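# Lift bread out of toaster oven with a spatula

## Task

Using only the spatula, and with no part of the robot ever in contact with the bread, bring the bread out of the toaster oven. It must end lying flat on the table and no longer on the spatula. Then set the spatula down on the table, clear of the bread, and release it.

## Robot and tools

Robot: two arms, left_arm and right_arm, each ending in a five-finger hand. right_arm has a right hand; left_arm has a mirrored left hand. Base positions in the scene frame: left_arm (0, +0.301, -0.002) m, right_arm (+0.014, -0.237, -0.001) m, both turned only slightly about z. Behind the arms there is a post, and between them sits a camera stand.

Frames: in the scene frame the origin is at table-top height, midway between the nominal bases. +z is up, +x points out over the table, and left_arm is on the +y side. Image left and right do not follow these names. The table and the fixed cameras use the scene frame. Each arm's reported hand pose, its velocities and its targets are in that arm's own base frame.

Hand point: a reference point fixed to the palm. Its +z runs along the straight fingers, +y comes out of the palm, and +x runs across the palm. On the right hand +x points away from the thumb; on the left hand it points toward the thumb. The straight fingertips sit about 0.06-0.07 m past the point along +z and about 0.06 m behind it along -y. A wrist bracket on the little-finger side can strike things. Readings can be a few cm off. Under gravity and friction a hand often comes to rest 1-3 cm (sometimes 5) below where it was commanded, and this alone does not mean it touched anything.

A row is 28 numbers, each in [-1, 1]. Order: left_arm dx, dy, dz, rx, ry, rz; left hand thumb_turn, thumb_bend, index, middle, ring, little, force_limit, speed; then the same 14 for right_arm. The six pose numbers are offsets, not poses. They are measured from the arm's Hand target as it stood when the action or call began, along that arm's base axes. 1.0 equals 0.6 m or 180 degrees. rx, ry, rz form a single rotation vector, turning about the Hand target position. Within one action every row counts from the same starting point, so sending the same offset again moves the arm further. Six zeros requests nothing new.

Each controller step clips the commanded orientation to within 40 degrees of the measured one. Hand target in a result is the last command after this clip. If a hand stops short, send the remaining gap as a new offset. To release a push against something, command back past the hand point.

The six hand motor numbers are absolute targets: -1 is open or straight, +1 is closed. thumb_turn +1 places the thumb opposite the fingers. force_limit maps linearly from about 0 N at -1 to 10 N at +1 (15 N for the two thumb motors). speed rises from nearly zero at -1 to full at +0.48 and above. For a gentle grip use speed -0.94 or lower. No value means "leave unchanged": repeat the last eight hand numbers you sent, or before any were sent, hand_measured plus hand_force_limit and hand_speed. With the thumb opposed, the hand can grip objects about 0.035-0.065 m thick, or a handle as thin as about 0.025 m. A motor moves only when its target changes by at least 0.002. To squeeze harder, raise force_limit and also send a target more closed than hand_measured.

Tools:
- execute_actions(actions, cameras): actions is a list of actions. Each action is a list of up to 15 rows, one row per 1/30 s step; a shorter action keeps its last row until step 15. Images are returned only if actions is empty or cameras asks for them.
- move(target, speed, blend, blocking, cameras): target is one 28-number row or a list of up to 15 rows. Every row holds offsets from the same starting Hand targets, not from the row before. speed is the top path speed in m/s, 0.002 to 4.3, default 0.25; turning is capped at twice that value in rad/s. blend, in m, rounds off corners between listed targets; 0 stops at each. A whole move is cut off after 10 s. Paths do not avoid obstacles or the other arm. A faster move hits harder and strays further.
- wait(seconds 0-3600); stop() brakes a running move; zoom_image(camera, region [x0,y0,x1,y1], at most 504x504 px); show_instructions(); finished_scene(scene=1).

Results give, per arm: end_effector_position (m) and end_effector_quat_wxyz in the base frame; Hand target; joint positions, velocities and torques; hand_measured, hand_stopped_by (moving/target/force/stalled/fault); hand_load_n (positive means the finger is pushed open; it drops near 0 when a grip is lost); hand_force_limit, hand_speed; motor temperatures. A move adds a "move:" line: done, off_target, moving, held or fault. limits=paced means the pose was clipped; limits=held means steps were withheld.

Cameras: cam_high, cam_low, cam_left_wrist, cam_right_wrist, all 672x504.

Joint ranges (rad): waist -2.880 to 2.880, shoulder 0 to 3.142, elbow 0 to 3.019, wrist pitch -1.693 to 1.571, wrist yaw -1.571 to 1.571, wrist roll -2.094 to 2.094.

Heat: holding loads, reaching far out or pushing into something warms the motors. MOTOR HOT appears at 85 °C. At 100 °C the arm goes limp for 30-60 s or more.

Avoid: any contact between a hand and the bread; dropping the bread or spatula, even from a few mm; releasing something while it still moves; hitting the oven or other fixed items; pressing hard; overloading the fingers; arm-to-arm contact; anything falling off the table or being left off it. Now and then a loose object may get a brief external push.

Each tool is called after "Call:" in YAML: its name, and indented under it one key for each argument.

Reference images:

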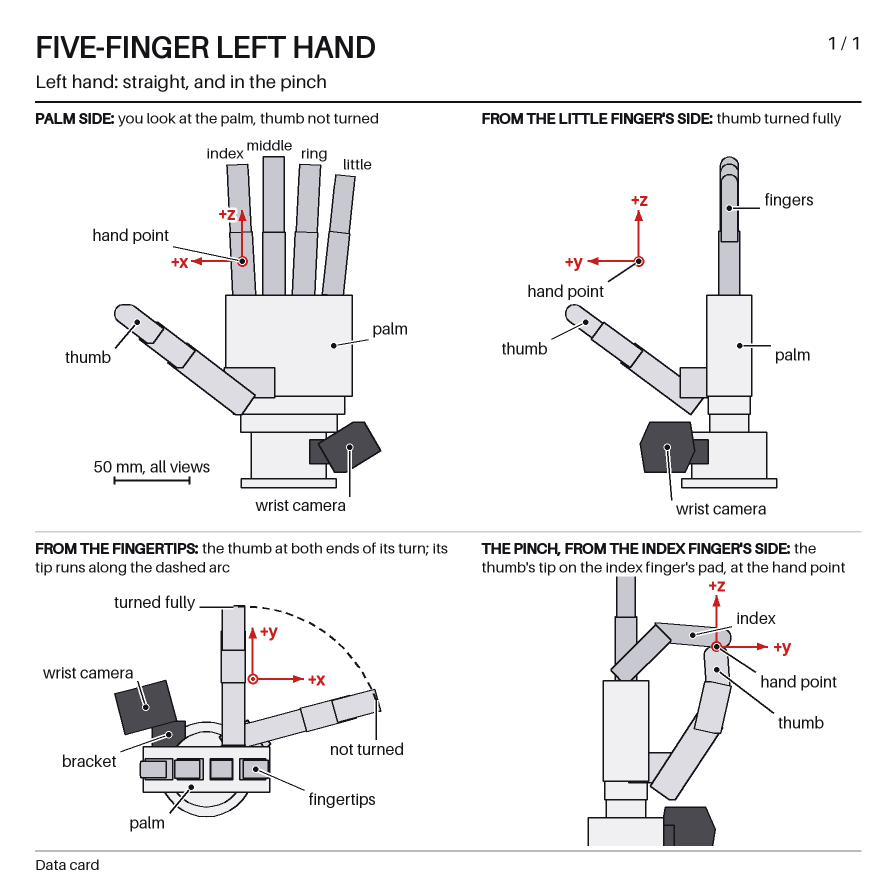

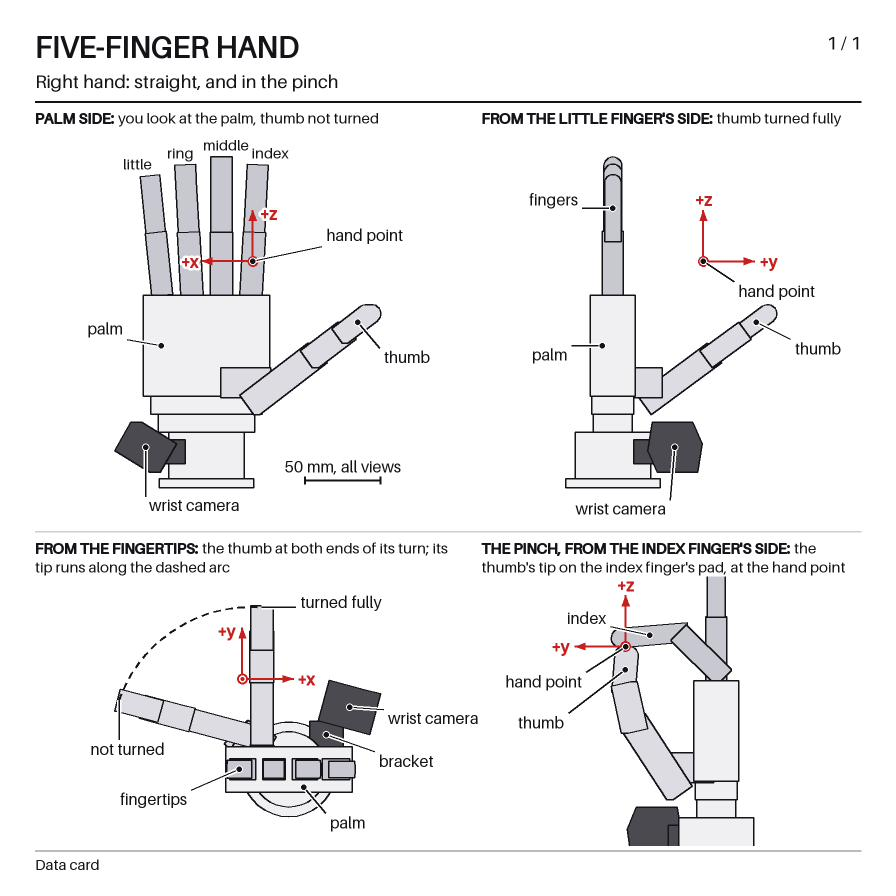

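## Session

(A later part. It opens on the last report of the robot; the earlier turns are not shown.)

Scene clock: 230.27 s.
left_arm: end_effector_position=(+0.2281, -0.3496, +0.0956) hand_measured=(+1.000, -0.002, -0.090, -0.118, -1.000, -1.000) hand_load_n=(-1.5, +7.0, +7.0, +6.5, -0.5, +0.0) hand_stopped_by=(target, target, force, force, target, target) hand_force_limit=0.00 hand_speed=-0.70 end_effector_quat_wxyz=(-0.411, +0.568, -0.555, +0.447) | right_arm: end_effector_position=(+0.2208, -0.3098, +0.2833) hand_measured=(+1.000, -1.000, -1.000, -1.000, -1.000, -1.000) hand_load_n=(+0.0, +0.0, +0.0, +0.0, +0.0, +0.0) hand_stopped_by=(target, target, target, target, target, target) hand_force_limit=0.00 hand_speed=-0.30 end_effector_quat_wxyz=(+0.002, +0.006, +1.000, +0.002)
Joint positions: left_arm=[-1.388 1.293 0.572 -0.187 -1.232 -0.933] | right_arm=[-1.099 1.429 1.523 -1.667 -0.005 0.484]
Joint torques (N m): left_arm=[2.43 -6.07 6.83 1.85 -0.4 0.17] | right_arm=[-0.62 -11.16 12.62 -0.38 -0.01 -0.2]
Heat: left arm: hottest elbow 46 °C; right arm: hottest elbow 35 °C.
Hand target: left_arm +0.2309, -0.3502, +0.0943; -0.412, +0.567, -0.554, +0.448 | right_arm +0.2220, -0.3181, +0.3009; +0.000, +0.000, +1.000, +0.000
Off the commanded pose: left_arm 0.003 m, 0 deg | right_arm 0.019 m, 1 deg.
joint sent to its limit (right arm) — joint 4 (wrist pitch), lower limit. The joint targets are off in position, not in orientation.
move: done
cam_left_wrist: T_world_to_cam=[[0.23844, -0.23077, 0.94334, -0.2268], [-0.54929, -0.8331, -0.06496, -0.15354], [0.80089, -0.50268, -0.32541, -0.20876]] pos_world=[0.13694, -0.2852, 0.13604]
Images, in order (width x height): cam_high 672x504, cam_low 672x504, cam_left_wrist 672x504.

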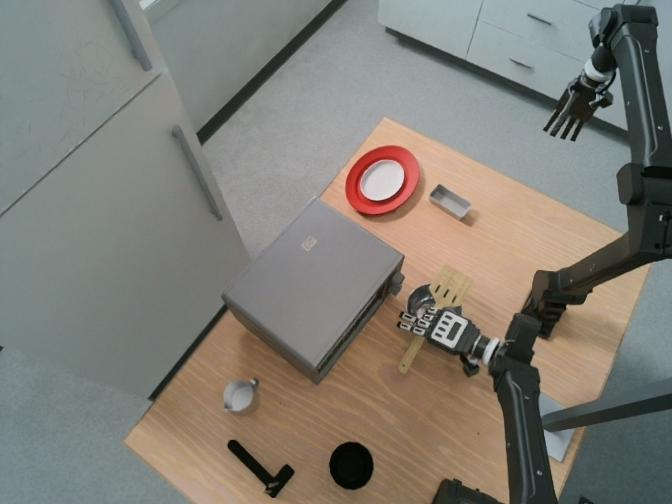

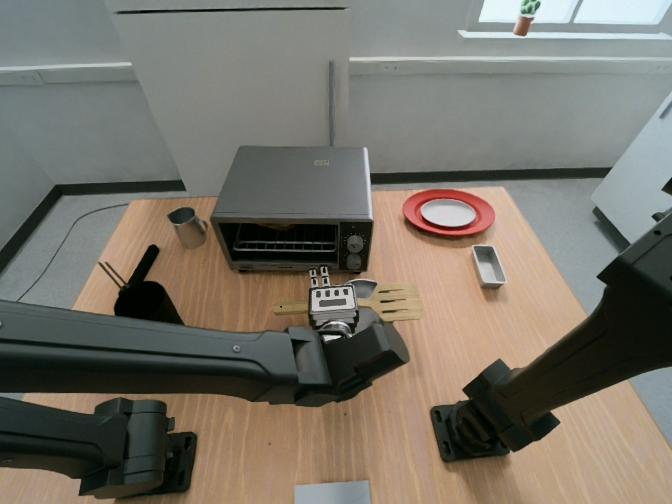

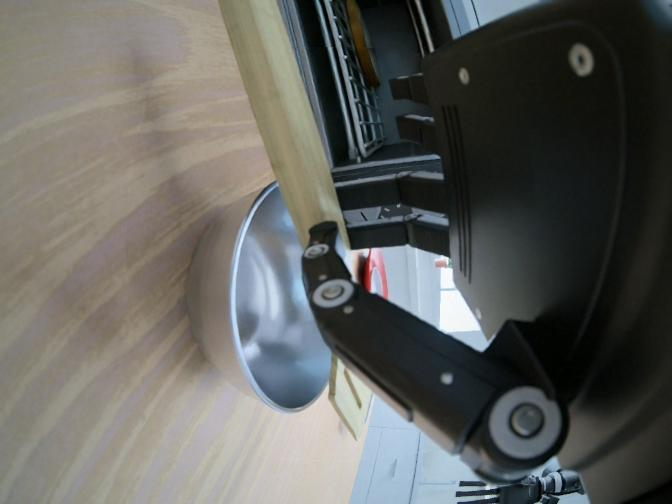

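Call:
move:
  target:
    - [0.018,-0.022,0,0,0,0,1,0,0.3,0.3,-1,-1,0,-0.7, 0,0,0,0,0,0,1,-1,-1,-1,-1,-1,0,-0.3]
    - [0.018,-0.022,-0.025,0,0,0,1,0,0.3,0.3,-1,-1,0,-0.7, 0,0,0,0,0,0,1,-1,-1,-1,-1,-1,0,-0.3]
  speed: 0.05
  cameras: ["cam_left_wrist","cam_low","cam_high"]

Call:
zoom_image:
  camera: "cam_low"
  region: [240, 240, 440, 380]

Call:
zoom_image:
  camera: "cam_high"
  region: [380, 250, 530, 400]

Scene clock: 233.33 s.
left_arm: end_effector_position=(+0.2368, -0.3598, +0.0821) hand_measured=(+1.000, -0.002, -0.090, -0.118, -1.000, -1.000) hand_load_n=(-2.5, +5.0, +7.5, +8.0, +0.0, +0.0) hand_stopped_by=(target, target, force, force, target, target) hand_force_limit=0.00 hand_speed=-0.70 end_effector_quat_wxyz=(-0.413, +0.564, -0.557, +0.448) | right_arm: end_effector_position=(+0.2208, -0.3098, +0.2833) hand_measured=(+1.000, -1.000, -1.000, -1.000, -1.000, -1.000) hand_load_n=(+0.5, +0.0, +0.0, +0.0, +0.0, +0.0) hand_stopped_by=(target, target, target, target, target, target) hand_force_limit=0.00 hand_speed=-0.30 end_effector_quat_wxyz=(+0.002, +0.006, +1.000, +0.002)
Joint positions: left_arm=[-1.368 1.359 0.572 -0.062 -1.22 -0.864] | right_arm=[-1.099 1.429 1.523 -1.667 -0.005 0.484]
Joint torques (N m): left_arm=[2.49 -5.66 7.25 1.83 -0.24 0.09] | right_arm=[0.26 -11.05 12.71 -0.32 0.06 -0.17]
Heat: left arm: hottest elbow 45 °C; right arm: hottest elbow 35 °C.
Hand target: left_arm +0.2417, -0.3634, +0.0793; -0.412, +0.567, -0.554, +0.448 | right_arm +0.2220, -0.3181, +0.3009; +0.000, +0.000, +1.000, +0.000
Off the commanded pose: left_arm 0.007 m, 1 deg | right_arm 0.019 m, 1 deg.
joint sent to its limit (right arm) — joint 4 (wrist pitch), lower limit. The joint targets are off in position, not in orientation.
move: done
cam_left_wrist: T_world_to_cam=[[0.23324, -0.23936, 0.9425, -0.22026], [-0.55388, -0.82934, -0.07355, -0.15495], [0.79926, -0.50488, -0.32601, -0.22557]] pos_world=[0.14584, -0.29512, 0.12266]
Images, in order (width x height): cam_high 672x504, cam_low 672x504, cam_left_wrist 672x504.

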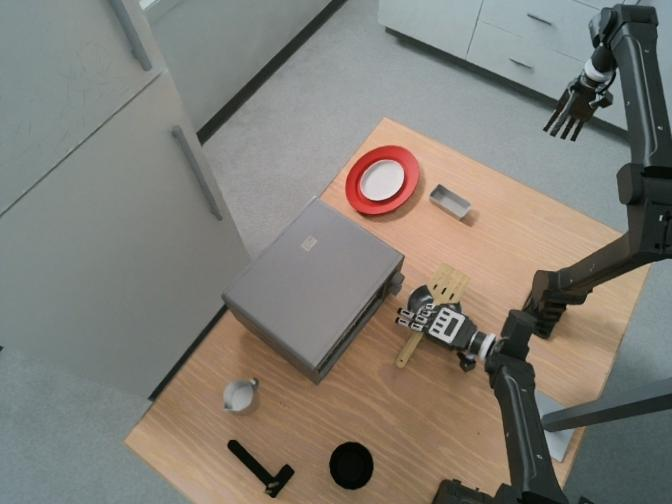

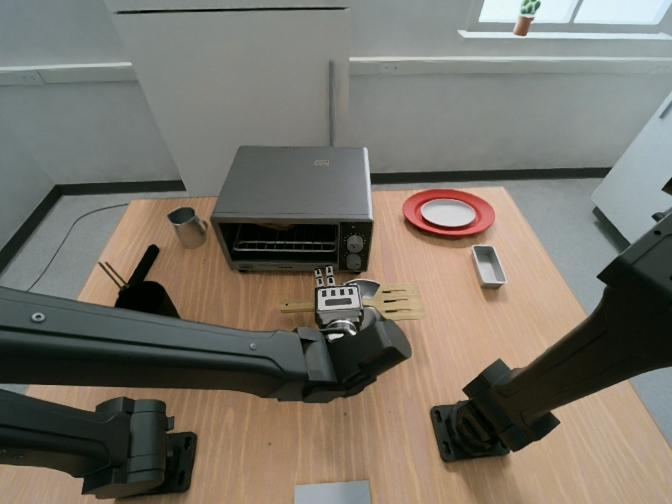

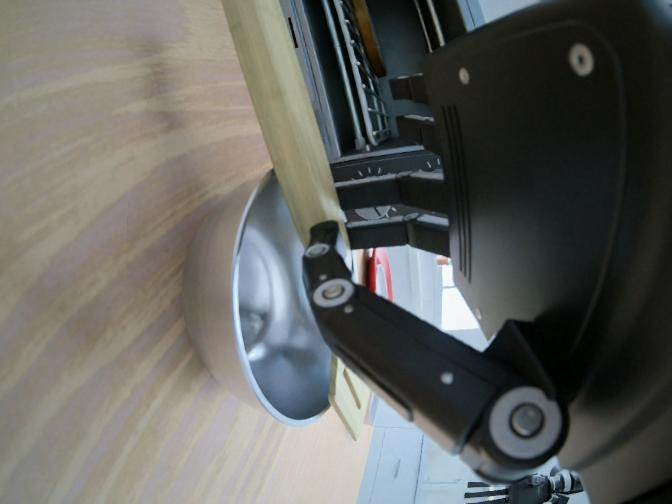

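Scaled by 2.520 from the camera's image (finer frame: 960x720).

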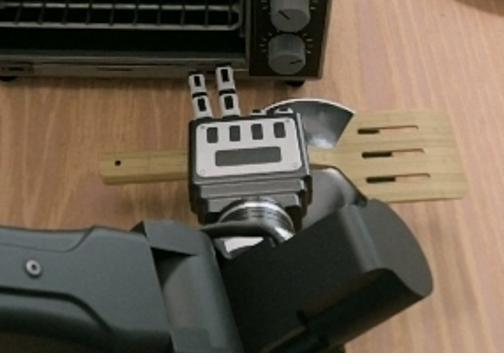

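Scaled by 3.360 from the camera's image (finer frame: 960x720).

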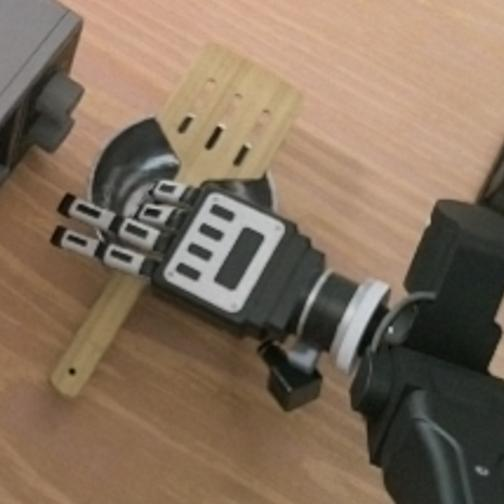

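Call:
move:
  target:
    - [0.0,0.0,-0.012,0,0,0,1,0,0.3,0.3,-1,-1,0,-0.7, 0,0,0,0,0,0,1,-1,-1,-1,-1,-1,0,-0.3]
  speed: 0.03
  cameras: ["cam_low"]

Call:
zoom_image:
  camera: "cam_low"
  region: [240, 240, 440, 380]

Scene clock: 235.17 s.
left_arm: end_effector_position=(+0.2389, -0.3618, +0.0820) hand_measured=(+1.000, -0.002, -0.090, -0.118, -1.000, -1.000) hand_load_n=(-3.0, +3.5, +8.0, +9.0, +0.0, +0.0) hand_stopped_by=(target, target, force, force, target, target) hand_force_limit=0.00 hand_speed=-0.70 end_effector_quat_wxyz=(-0.414, +0.566, -0.552, +0.452) | right_arm: end_effector_position=(+0.2208, -0.3098, +0.2833) hand_measured=(+1.000, -1.000, -1.000, -1.000, -1.000, -1.000) hand_load_n=(+0.0, +0.0, +0.0, +0.0, +0.0, +0.0) hand_stopped_by=(target, target, target, target, target, target) hand_force_limit=0.00 hand_speed=-0.30 end_effector_quat_wxyz=(+0.002, +0.006, +1.000, +0.002)
Joint positions: left_arm=[-1.366 1.369 0.572 -0.036 -1.228 -0.861] | right_arm=[-1.099 1.429 1.523 -1.667 -0.005 0.484]
Joint torques (N m): left_arm=[2.49 -5.25 6.57 1.8 -0.18 0.05] | right_arm=[-0.79 -10.93 12.6 -0.85 0.09 -0.18]
Heat: left arm: hottest elbow 44 °C; right arm: hottest elbow 36 °C.
Hand target: left_arm +0.2417, -0.3634, +0.0721; -0.412, +0.567, -0.554, +0.448 | right_arm +0.2220, -0.3181, +0.3009; +0.000, +0.000, +1.000, +0.000
Off the commanded pose: left_arm 0.010 m, 1 deg | right_arm 0.019 m, 1 deg.
joint sent to its limit (right arm) — joint 4 (wrist pitch), lower limit. The joint targets are off in position, not in orientation.
move: done

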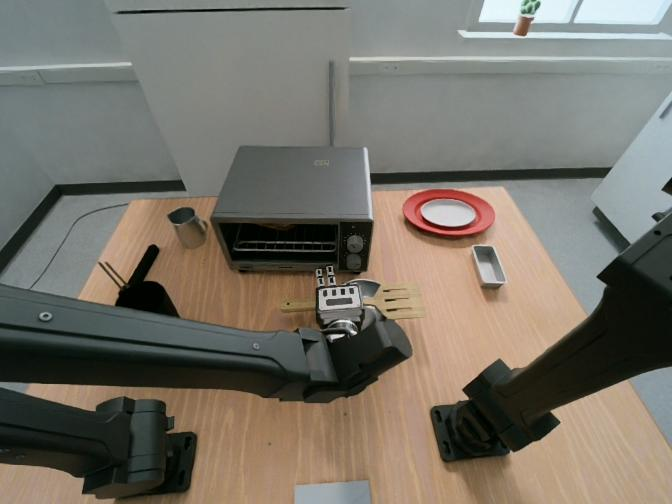

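Scaled by 2.520 from the camera's image (finer frame: 960x720).

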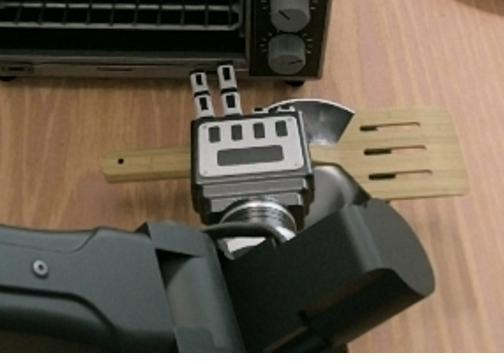

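Call:
move:
  target:
    - [0.0,0.0,0.012,0,0,0,1,0,0.3,0.3,-1,-1,0,-0.7, 0,0,0,0,0,0,1,-1,-1,-1,-1,-1,0,-0.3]
    - [0.0,0.0,0.014,0,0,0,1,0,-0.45,-0.45,-1,-1,0,-0.8, 0,0,0,0,0,0,1,-1,-1,-1,-1,-1,0,-0.3]
  speed: 0.03
  cameras: ["cam_low","cam_left_wrist","cam_high"]

Call:
zoom_image:
  camera: "cam_low"
  region: [240, 240, 440, 380]

Scene clock: 238.27 s.
left_arm: end_effector_position=(+0.2374, -0.3636, +0.0811) hand_measured=(+1.000, +0.000, -0.450, -0.450, -1.000, -1.000) hand_load_n=(+0.0, +0.0, -0.5, +0.0, +0.0, +0.0) hand_stopped_by=(target, target, target, target, target, target) hand_force_limit=0.00 hand_speed=-0.80 end_effector_quat_wxyz=(-0.410, +0.565, -0.555, +0.452) | right_arm: end_effector_position=(+0.2208, -0.3098, +0.2833) hand_measured=(+1.000, -1.000, -1.000, -1.000, -1.000, -1.000) hand_load_n=(+0.0, +0.0, +0.0, +0.0, +0.5, +0.0) hand_stopped_by=(target, target, target, target, target, target) hand_force_limit=0.00 hand_speed=-0.30 end_effector_quat_wxyz=(+0.002, +0.006, +1.000, +0.002)
Joint positions: left_arm=[-1.368 1.369 0.572 -0.035 -1.219 -0.859] | right_arm=[-1.099 1.429 1.523 -1.667 -0.005 0.484]
Joint torques (N m): left_arm=[2.49 -6.83 7.3 0.84 -0.27 0.06] | right_arm=[-0.62 -11.63 12.51 -0.65 0.01 -0.19]
Heat: left arm: hottest elbow 43 °C; right arm: hottest elbow 36 °C.
Hand target: left_arm +0.2417, -0.3634, +0.0805; -0.412, +0.567, -0.554, +0.448 | right_arm +0.2220, -0.3181, +0.3009; +0.000, +0.000, +1.000, +0.000
Off the commanded pose: left_arm 0.004 m, 1 deg | right_arm 0.019 m, 1 deg.
joint sent to its limit (right arm) — joint 4 (wrist pitch), lower limit. The joint targets are off in position, not in orientation.
move: done
cam_left_wrist: T_world_to_cam=[[0.23039, -0.2282, 0.94596, -0.21591], [-0.55553, -0.82898, -0.06468, -0.15804], [0.79894, -0.51061, -0.31776, -0.23092]] pos_world=[0.14644, -0.29819, 0.12064]
Images, in order (width x height): cam_high 672x504, cam_low 672x504, cam_left_wrist 672x504.

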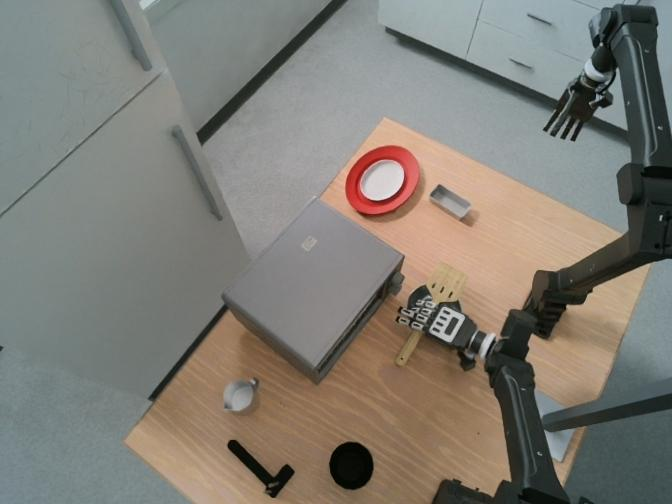

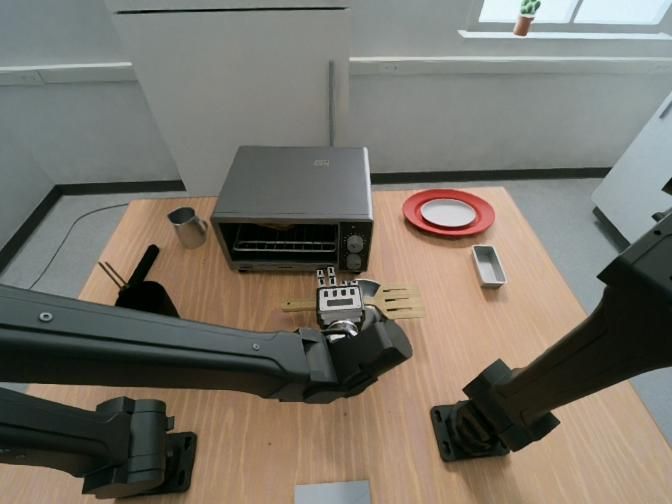

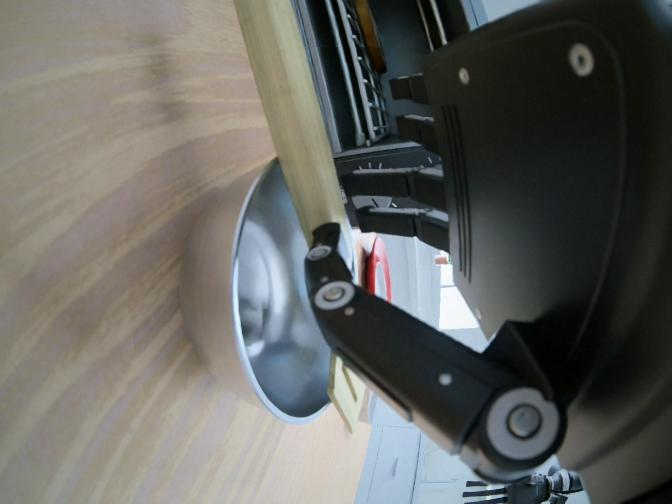

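Scaled by 2.520 from the camera's image (finer frame: 960x720).

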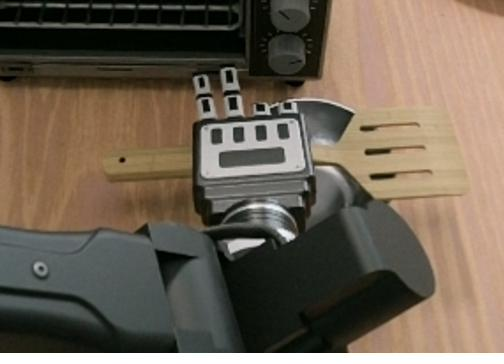

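Call:
move:
  target:
    - [-0.018,0.0,0.03,0,0,0,1,0,-0.45,-0.45,-1,-1,0,-0.8, 0,0,0,0,0,0,1,-1,-1,-1,-1,-1,0,-0.3]
    - [-0.025,0.0,0.2,0,0,0,1,0,-0.45,-0.45,-1,-1,0,-0.8, 0,0,0,0,0,0,1,-1,-1,-1,-1,-1,0,-0.3]
  speed: 0.06
  blend: 0.005
  cameras: ["cam_low","cam_left_wrist","cam_high"]

Call:
zoom_image:
  camera: "cam_low"
  region: [240, 240, 440, 380]

Scene clock: 242.13 s.
left_arm: end_effector_position=(+0.2286, -0.3469, +0.1750) hand_measured=(+1.000, +0.000, -0.450, -0.450, -1.000, -1.000) hand_load_n=(+0.0, +0.0, +0.0, +0.0, +0.0, +0.0) hand_stopped_by=(target, target, target, target, target, target) hand_force_limit=0.00 hand_speed=-0.80 end_effector_quat_wxyz=(-0.424, +0.559, -0.569, +0.428) | right_arm: end_effector_position=(+0.2208, -0.3098, +0.2833) hand_measured=(+1.000, -1.000, -1.000, -1.000, -1.000, -1.000) hand_load_n=(+0.0, +0.0, -0.5, +0.0, +0.0, +0.0) hand_stopped_by=(target, target, target, target, target, target) hand_force_limit=0.00 hand_speed=-0.30 end_effector_quat_wxyz=(+0.002, +0.006, +1.000, +0.002)
Joint positions: left_arm=[-1.384 1.15 0.727 -0.54 -1.231 -0.93] | right_arm=[-1.099 1.429 1.523 -1.667 -0.005 0.484]
Joint torques (N m): left_arm=[0.79 -6.36 12.77 0.2 -0.9 -0.21] | right_arm=[-1.08 -10.64 12.74 -0.55 0.05 -0.15]
Heat: left arm: hottest elbow 43 °C; right arm: hottest elbow 36 °C.
Hand target: left_arm +0.2267, -0.3634, +0.2005; -0.412, +0.567, -0.554, +0.448 | right_arm +0.2220, -0.3181, +0.3009; +0.000, +0.000, +1.000, +0.000
Off the commanded pose: left_arm 0.030 m, 3 deg | right_arm 0.019 m, 1 deg.
joint sent to its limit (right arm) — joint 4 (wrist pitch), lower limit. The joint targets are off in position, not in orientation.
move: off_target (left_arm)
cam_left_wrist: T_world_to_cam=[[0.24939, -0.28374, 0.9259, -0.31907], [-0.54918, -0.82894, -0.10611, -0.13719], [0.79763, -0.48202, -0.36256, -0.16753]] pos_world=[0.13786, -0.28501, 0.22013]
Images, in order (width x height): cam_high 672x504, cam_low 672x504, cam_left_wrist 672x504.

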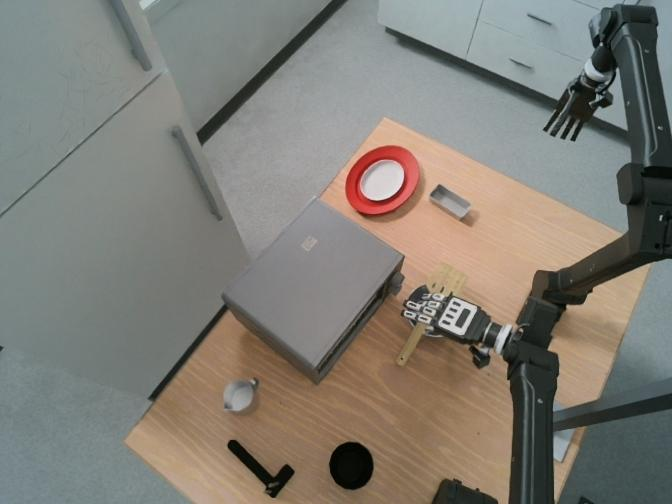

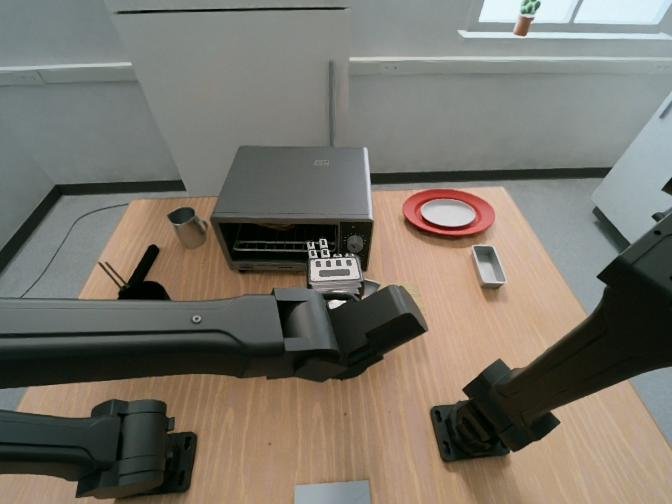

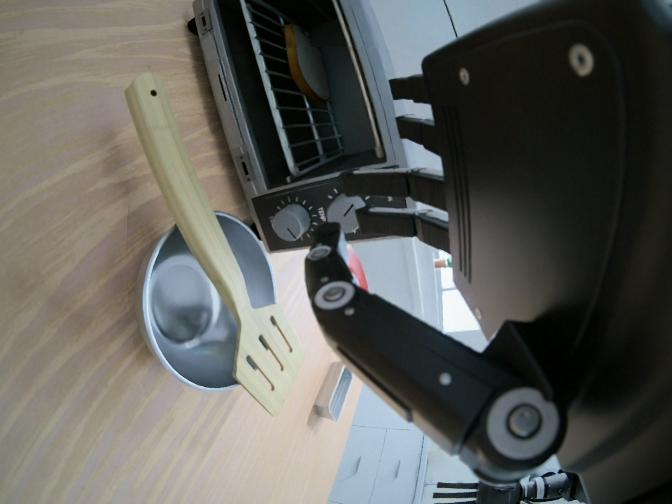

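Scaled by 2.520 from the camera's image (finer frame: 960x720).

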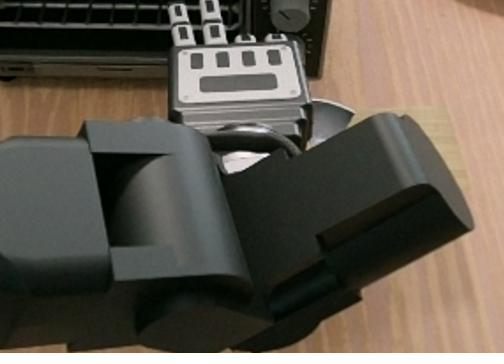

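Call:
execute_actions:
  actions: []

Scene clock: 244.70 s.
left_arm: end_effector_position=(+0.2286, -0.3469, +0.1750) hand_measured=(+1.000, +0.000, -0.450, -0.450, -1.000, -1.000) hand_load_n=(+0.0, +0.5, +0.0, +0.0, +0.0, +0.0) hand_stopped_by=(target, target, target, target, target, target) hand_force_limit=0.00 hand_speed=-0.80 end_effector_quat_wxyz=(-0.424, +0.559, -0.569, +0.428) | right_arm: end_effector_position=(+0.2208, -0.3098, +0.2833) hand_measured=(+1.000, -1.000, -1.000, -1.000, -1.000, -1.000) hand_load_n=(+0.0, +0.0, +0.0, +0.0, +0.0, +0.5) hand_stopped_by=(target, target, target, target, target, target) hand_force_limit=0.00 hand_speed=-0.30 end_effector_quat_wxyz=(+0.002, +0.006, +1.000, +0.002)
Joint positions: left_arm=[-1.384 1.15 0.727 -0.54 -1.231 -0.93] | right_arm=[-1.099 1.429 1.523 -1.667 -0.005 0.484]
Joint velocities: within noise
Joint torques (N m): left_arm=[0.85 -6.36 12.75 0.18 -0.9 -0.21] | right_arm=[-0.62 -12.1 12.62 -0.34 0.09 -0.16]
Motor temperatures (°C): left_arm=[25 23 43 20 22 24] | right_arm=[23 20 36 23 22 24]
Heat: left arm: hottest elbow 43 °C; right arm: hottest elbow 36 °C.
Hand target: left_arm +0.2267, -0.3634, +0.2005; -0.412, +0.567, -0.554, +0.448 | right_arm +0.2220, -0.3181, +0.3009; +0.000, +0.000, +1.000, +0.000
Off the commanded pose: left_arm 0.030 m, 3 deg | right_arm 0.019 m, 1 deg.
camera_calibration:
cam_left_wrist: T_world_to_cam=[[0.24939, -0.28374, 0.9259, -0.31907], [-0.54918, -0.82894, -0.10611, -0.13719], [0.79763, -0.48202, -0.36256, -0.16753]] pos_world=[0.13786, -0.28501, 0.22013]
cam_right_wrist: T_world_to_cam=[[-0.22454, 0.97338, -0.046, 0.36743], [0.83915, 0.21715, 0.49867, -0.25971], [0.49539, 0.07337, -0.86557, 0.27541]] pos_world=[0.16401, -0.32146, 0.3848]

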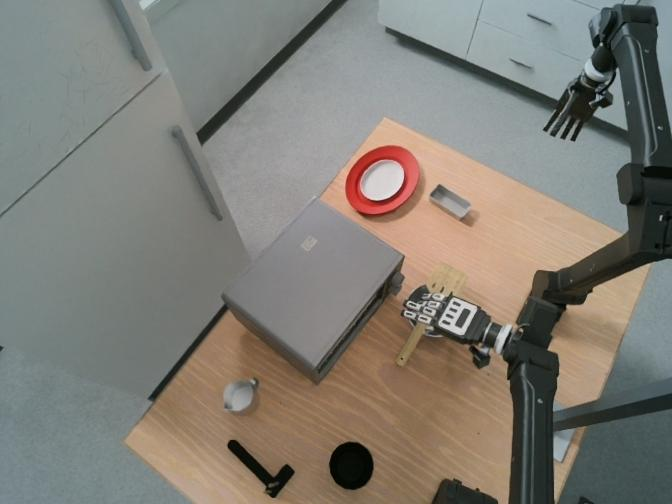

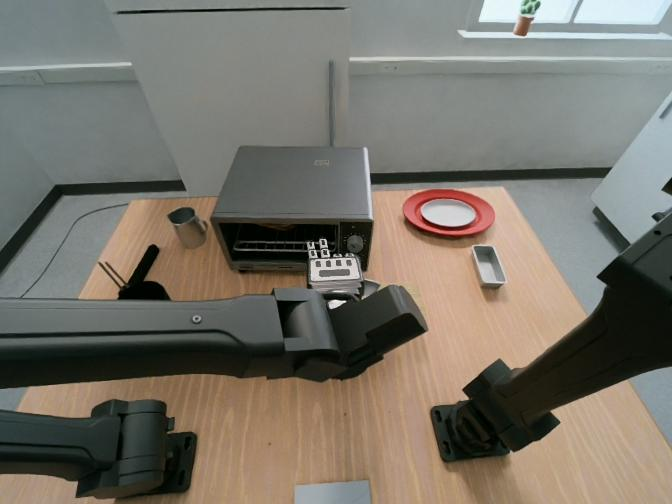

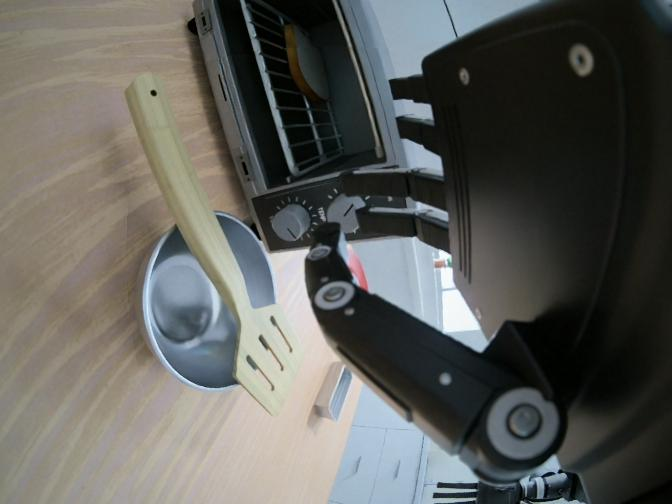

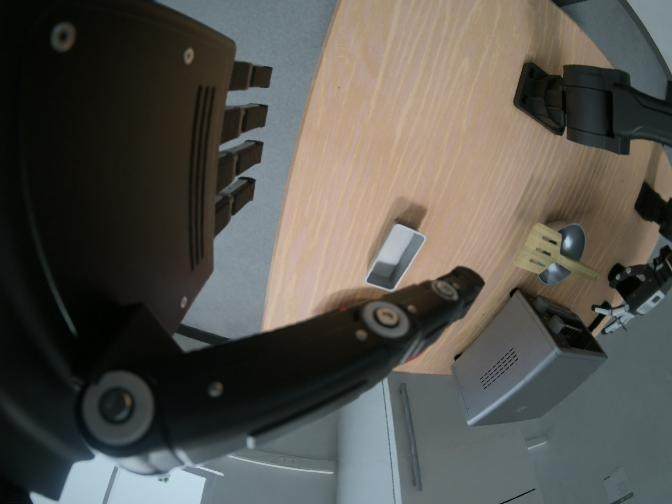

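Call:
move:
  target:
    - [0.02,0.05,0.04,0.0175,0.4168,-0.0063,1,-1,-0.45,-0.45,-1,-1,0,-0.5,0,0,0,0,0,0,1,-1,-1,-1,-1,-1,0,-0.3]
    - [0.18,0.1307,0.0325,0.0175,0.4168,-0.0063,1,-1,-0.05,-0.05,-0.05,-0.05,0,-0.5,0,0,0,0,0,0,1,-1,-1,-1,-1,-1,0,-0.3]
  speed: 0.2
  cameras: ["cam_high","cam_low","cam_left_wrist"]

Scene clock: 260.53 s.
left_arm: end_effector_position=(+0.3161, -0.2819, +0.2102) hand_measured=(+1.000, -1.000, -0.050, -0.050, -0.050, -0.050) hand_load_n=(+0.0, +0.0, +0.0, +0.0, +0.0, +0.0) hand_stopped_by=(target, target, target, target, target, target) hand_force_limit=0.00 hand_speed=-0.50 end_effector_quat_wxyz=(+0.005, +0.709, -0.704, -0.017) | right_arm: end_effector_position=(+0.2208, -0.3098, +0.2833) hand_measured=(+1.000, -1.000, -1.000, -1.000, -1.000, -1.000) hand_load_n=(+0.0, +0.0, +0.0, +0.0, +0.0, +0.0) hand_stopped_by=(target, target, target, target, target, target) hand_force_limit=0.00 hand_speed=-0.30 end_effector_quat_wxyz=(+0.002, +0.006, +1.000, +0.002)
Joint positions: left_arm=[-0.585 1.547 1.458 -1.517 0.004 -0.592] | right_arm=[-1.099 1.429 1.523 -1.667 -0.005 0.484]
Joint torques (N m): left_arm=[2.49 -10.64 12.79 0.02 -0.08 0.16] | right_arm=[-0.67 -10.81 12.78 -0.49 0.11 -0.25]
Heat: left arm: hottest elbow 43 °C; right arm: hottest elbow 37 °C.
Hand target: left_arm +0.3347, -0.2850, +0.2200; +0.001, +0.707, -0.707, +0.000 | right_arm +0.2220, -0.3181, +0.3009; +0.000, +0.000, +1.000, +0.000
Off the commanded pose: left_arm 0.021 m, 2 deg | right_arm 0.019 m, 1 deg.
joint sent to its limit (right arm) — joint 4 (wrist pitch), lower limit. The joint targets are off in position, not in orientation.
move: off_target (left_arm); target 2's new numbers were sent with left_arm's hand 0.025 m and 2 deg from that target
cam_left_wrist: T_world_to_cam=[[0.96294, -0.26862, -0.02425, -0.37655], [-0.22404, -0.84671, 0.48257, -0.26314], [-0.15016, -0.45926, -0.87552, 0.22054]] pos_world=[0.33675, -0.22267, 0.31094]

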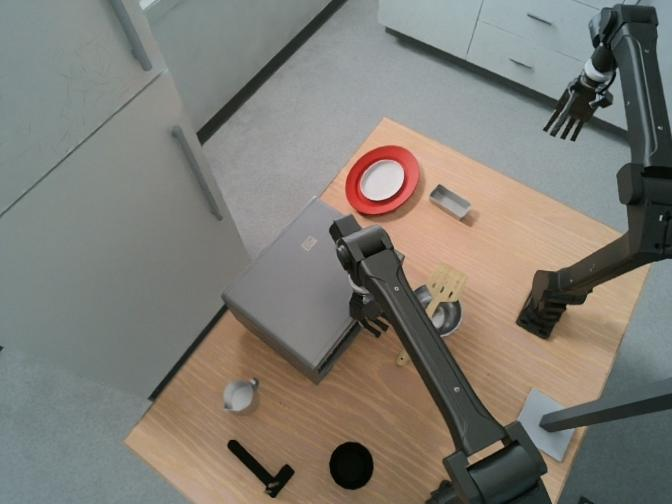

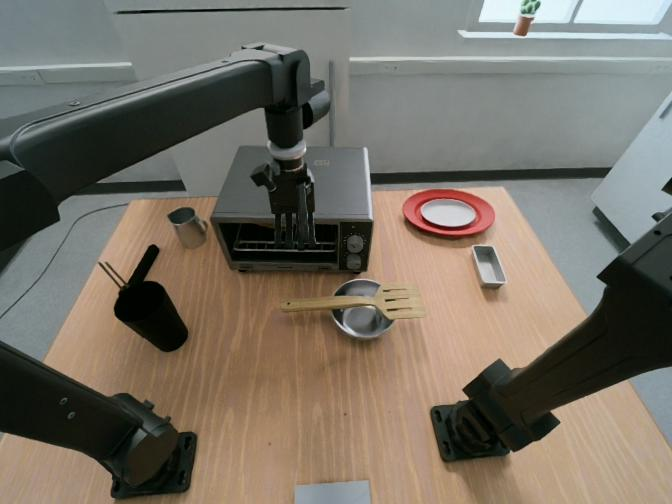

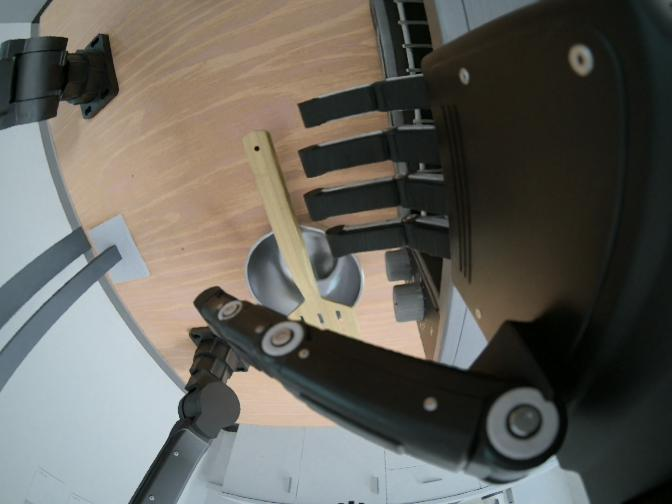

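Call:
move:
  target: [0.005,0.0,-0.183,0,0,0,1,-1,-0.05,-0.05,-0.05,-0.05,0,-0.5,0,0,0,0,0,0,1,-1,-1,-1,-1,-1,0,-0.3]
  speed: 0.15
  cameras: ["cam_high","cam_low","cam_left_wrist"]

Scene clock: 263.77 s.
left_arm: end_effector_position=(+0.3075, -0.2812, +0.1828) hand_measured=(+1.000, -1.000, -0.050, -0.050, -0.050, -0.050) hand_load_n=(+0.0, -0.5, +0.0, +0.0, +0.5, +0.0) hand_stopped_by=(target, target, target, target, target, target) hand_force_limit=0.00 hand_speed=-0.50 end_effector_quat_wxyz=(+0.004, +0.693, -0.721, +0.026) | right_arm: end_effector_position=(+0.2208, -0.3098, +0.2833) hand_measured=(+1.000, -1.000, -1.000, -1.000, -1.000, -1.000) hand_load_n=(+0.0, +0.0, +0.0, +0.0, +0.0, +0.0) hand_stopped_by=(target, target, target, target, target, target) hand_force_limit=0.00 hand_speed=-0.30 end_effector_quat_wxyz=(+0.002, +0.006, +1.000, +0.002)
Joint positions: left_arm=[-0.591 1.486 1.322 -1.359 0.019 -0.552] | right_arm=[-1.099 1.429 1.523 -1.667 -0.005 0.484]
Joint torques (N m): left_arm=[3.19 -2.49 4.45 3.96 -0.42 -0.15] | right_arm=[-0.32 -11.4 12.48 -0.38 0.02 -0.17]
Heat: left arm: hottest elbow 43 °C; right arm: hottest elbow 38 °C.
Hand target: left_arm +0.3377, -0.2850, +0.1102; +0.001, +0.707, -0.707, +0.000 | right_arm +0.2220, -0.3181, +0.3009; +0.000, +0.000, +1.000, +0.000
Off the commanded pose: left_arm 0.079 m, 4 deg | right_arm 0.019 m, 1 deg.
joint sent to its limit (right arm) — joint 4 (wrist pitch), lower limit. The joint targets are off in position, not in orientation.
move: off_target (left_arm)
cam_left_wrist: T_world_to_cam=[[0.94872, -0.31196, 0.05115, -0.39032], [-0.29263, -0.80543, 0.51542, -0.22453], [-0.11959, -0.50396, -0.85541, 0.17008]] pos_world=[0.32494, -0.21689, 0.28118]

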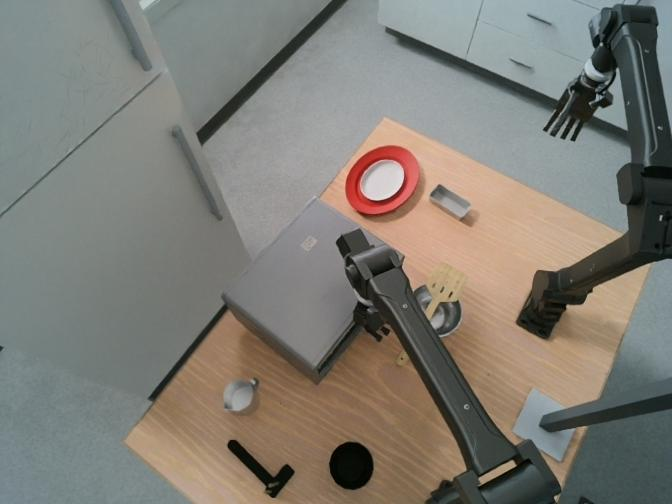

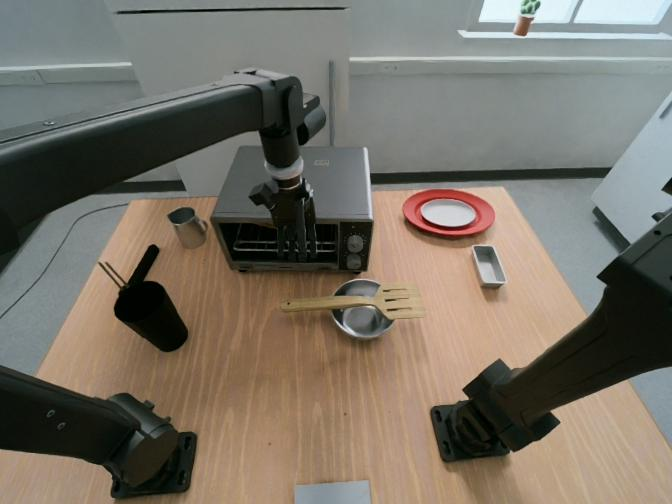

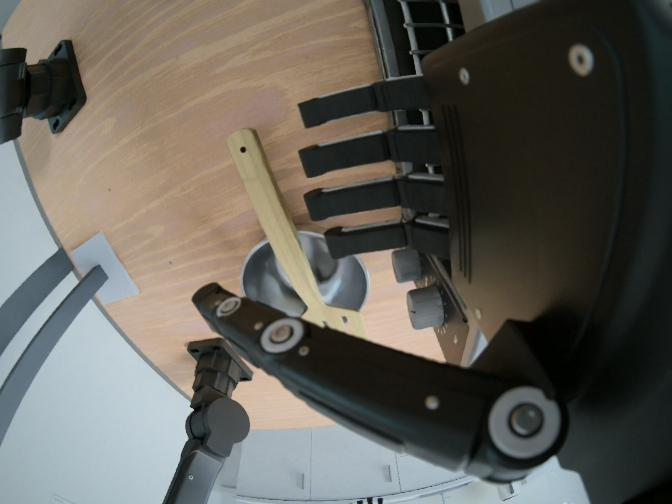

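Call:
move:
  target:
    - [0.0,0.0,0.17,0,0,0,1,-1,-0.5,-0.5,-0.5,-0.5,0,-0.5,0,0,0,0,0,0,1,-1,-1,-1,-1,-1,0,-0.3]
    - [-0.125,0.0,0.14,0,0,0,1,-1,-0.5,-0.5,-0.5,-0.5,0,-0.5,0,0,0,0,0,0,1,-1,-1,-1,-1,-1,0,-0.3]
    - [-0.125,0.0,0.03,0,0,0,1,-1,-0.5,-0.5,-0.5,-0.5,0,-0.5,0,0,0,0,0,0,1,-1,-1,-1,-1,-1,0,-0.3]
  speed: 0.12
  cameras: ["cam_high","cam_low","cam_left_wrist"]

Scene clock: 273.40 s.
left_arm: end_effector_position=(+0.2591, -0.2805, +0.1344) hand_measured=(+1.000, -1.000, -0.500, -0.500, -0.500, -0.500) hand_load_n=(+0.0, +0.0, +0.0, +0.0, +0.0, +0.0) hand_stopped_by=(target, target, target, target, target, target) hand_force_limit=0.00 hand_speed=-0.50 end_effector_quat_wxyz=(+0.003, +0.700, -0.714, -0.004) | right_arm: end_effector_position=(+0.2208, -0.3098, +0.2833) hand_measured=(+1.000, -1.000, -1.000, -1.000, -1.000, -1.000) hand_load_n=(+0.0, +0.0, +0.0, +0.5, +0.0, +0.0) hand_stopped_by=(target, target, target, target, target, target) hand_force_limit=0.00 hand_speed=-0.30 end_effector_quat_wxyz=(+0.002, +0.006, +1.000, +0.002)
Joint positions: left_arm=[-0.662 1.451 1.152 -1.28 0.004 -0.643] | right_arm=[-1.099 1.429 1.523 -1.667 -0.005 0.484]
Joint torques (N m): left_arm=[1.2 -8.94 7.83 0.79 -0.08 -0.23] | right_arm=[-0.21 -10.75 12.64 -0.29 0.04 -0.2]
Heat: left arm: hottest elbow 41 °C; right arm: hottest elbow 38 °C.
Hand target: left_arm +0.2627, -0.2850, +0.1282; +0.001, +0.707, -0.707, +0.000 | right_arm +0.2220, -0.3181, +0.3009; +0.000, +0.000, +1.000, +0.000
Off the commanded pose: left_arm 0.008 m, 1 deg | right_arm 0.019 m, 1 deg.
joint sent to its limit (right arm) — joint 4 (wrist pitch), lower limit. The joint targets are off in position, not in orientation.
move: done
cam_left_wrist: T_world_to_cam=[[0.95587, -0.29378, 0.00053, -0.33174], [-0.25644, -0.83351, 0.48938, -0.22699], [-0.14333, -0.46792, -0.87207, 0.14173]] pos_world=[0.2792, -0.22033, 0.23486]

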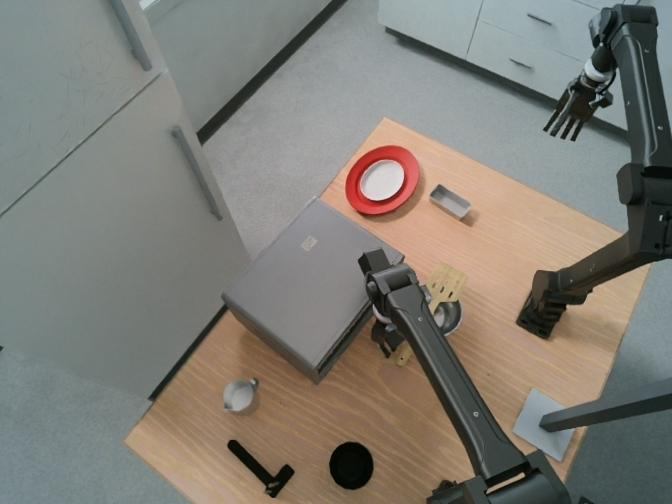

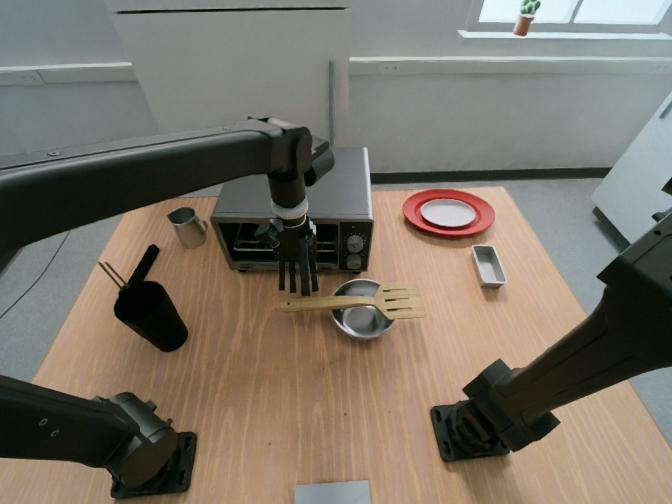

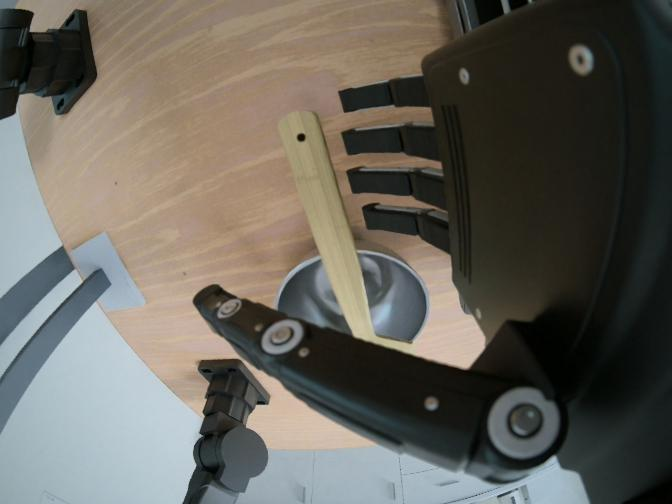

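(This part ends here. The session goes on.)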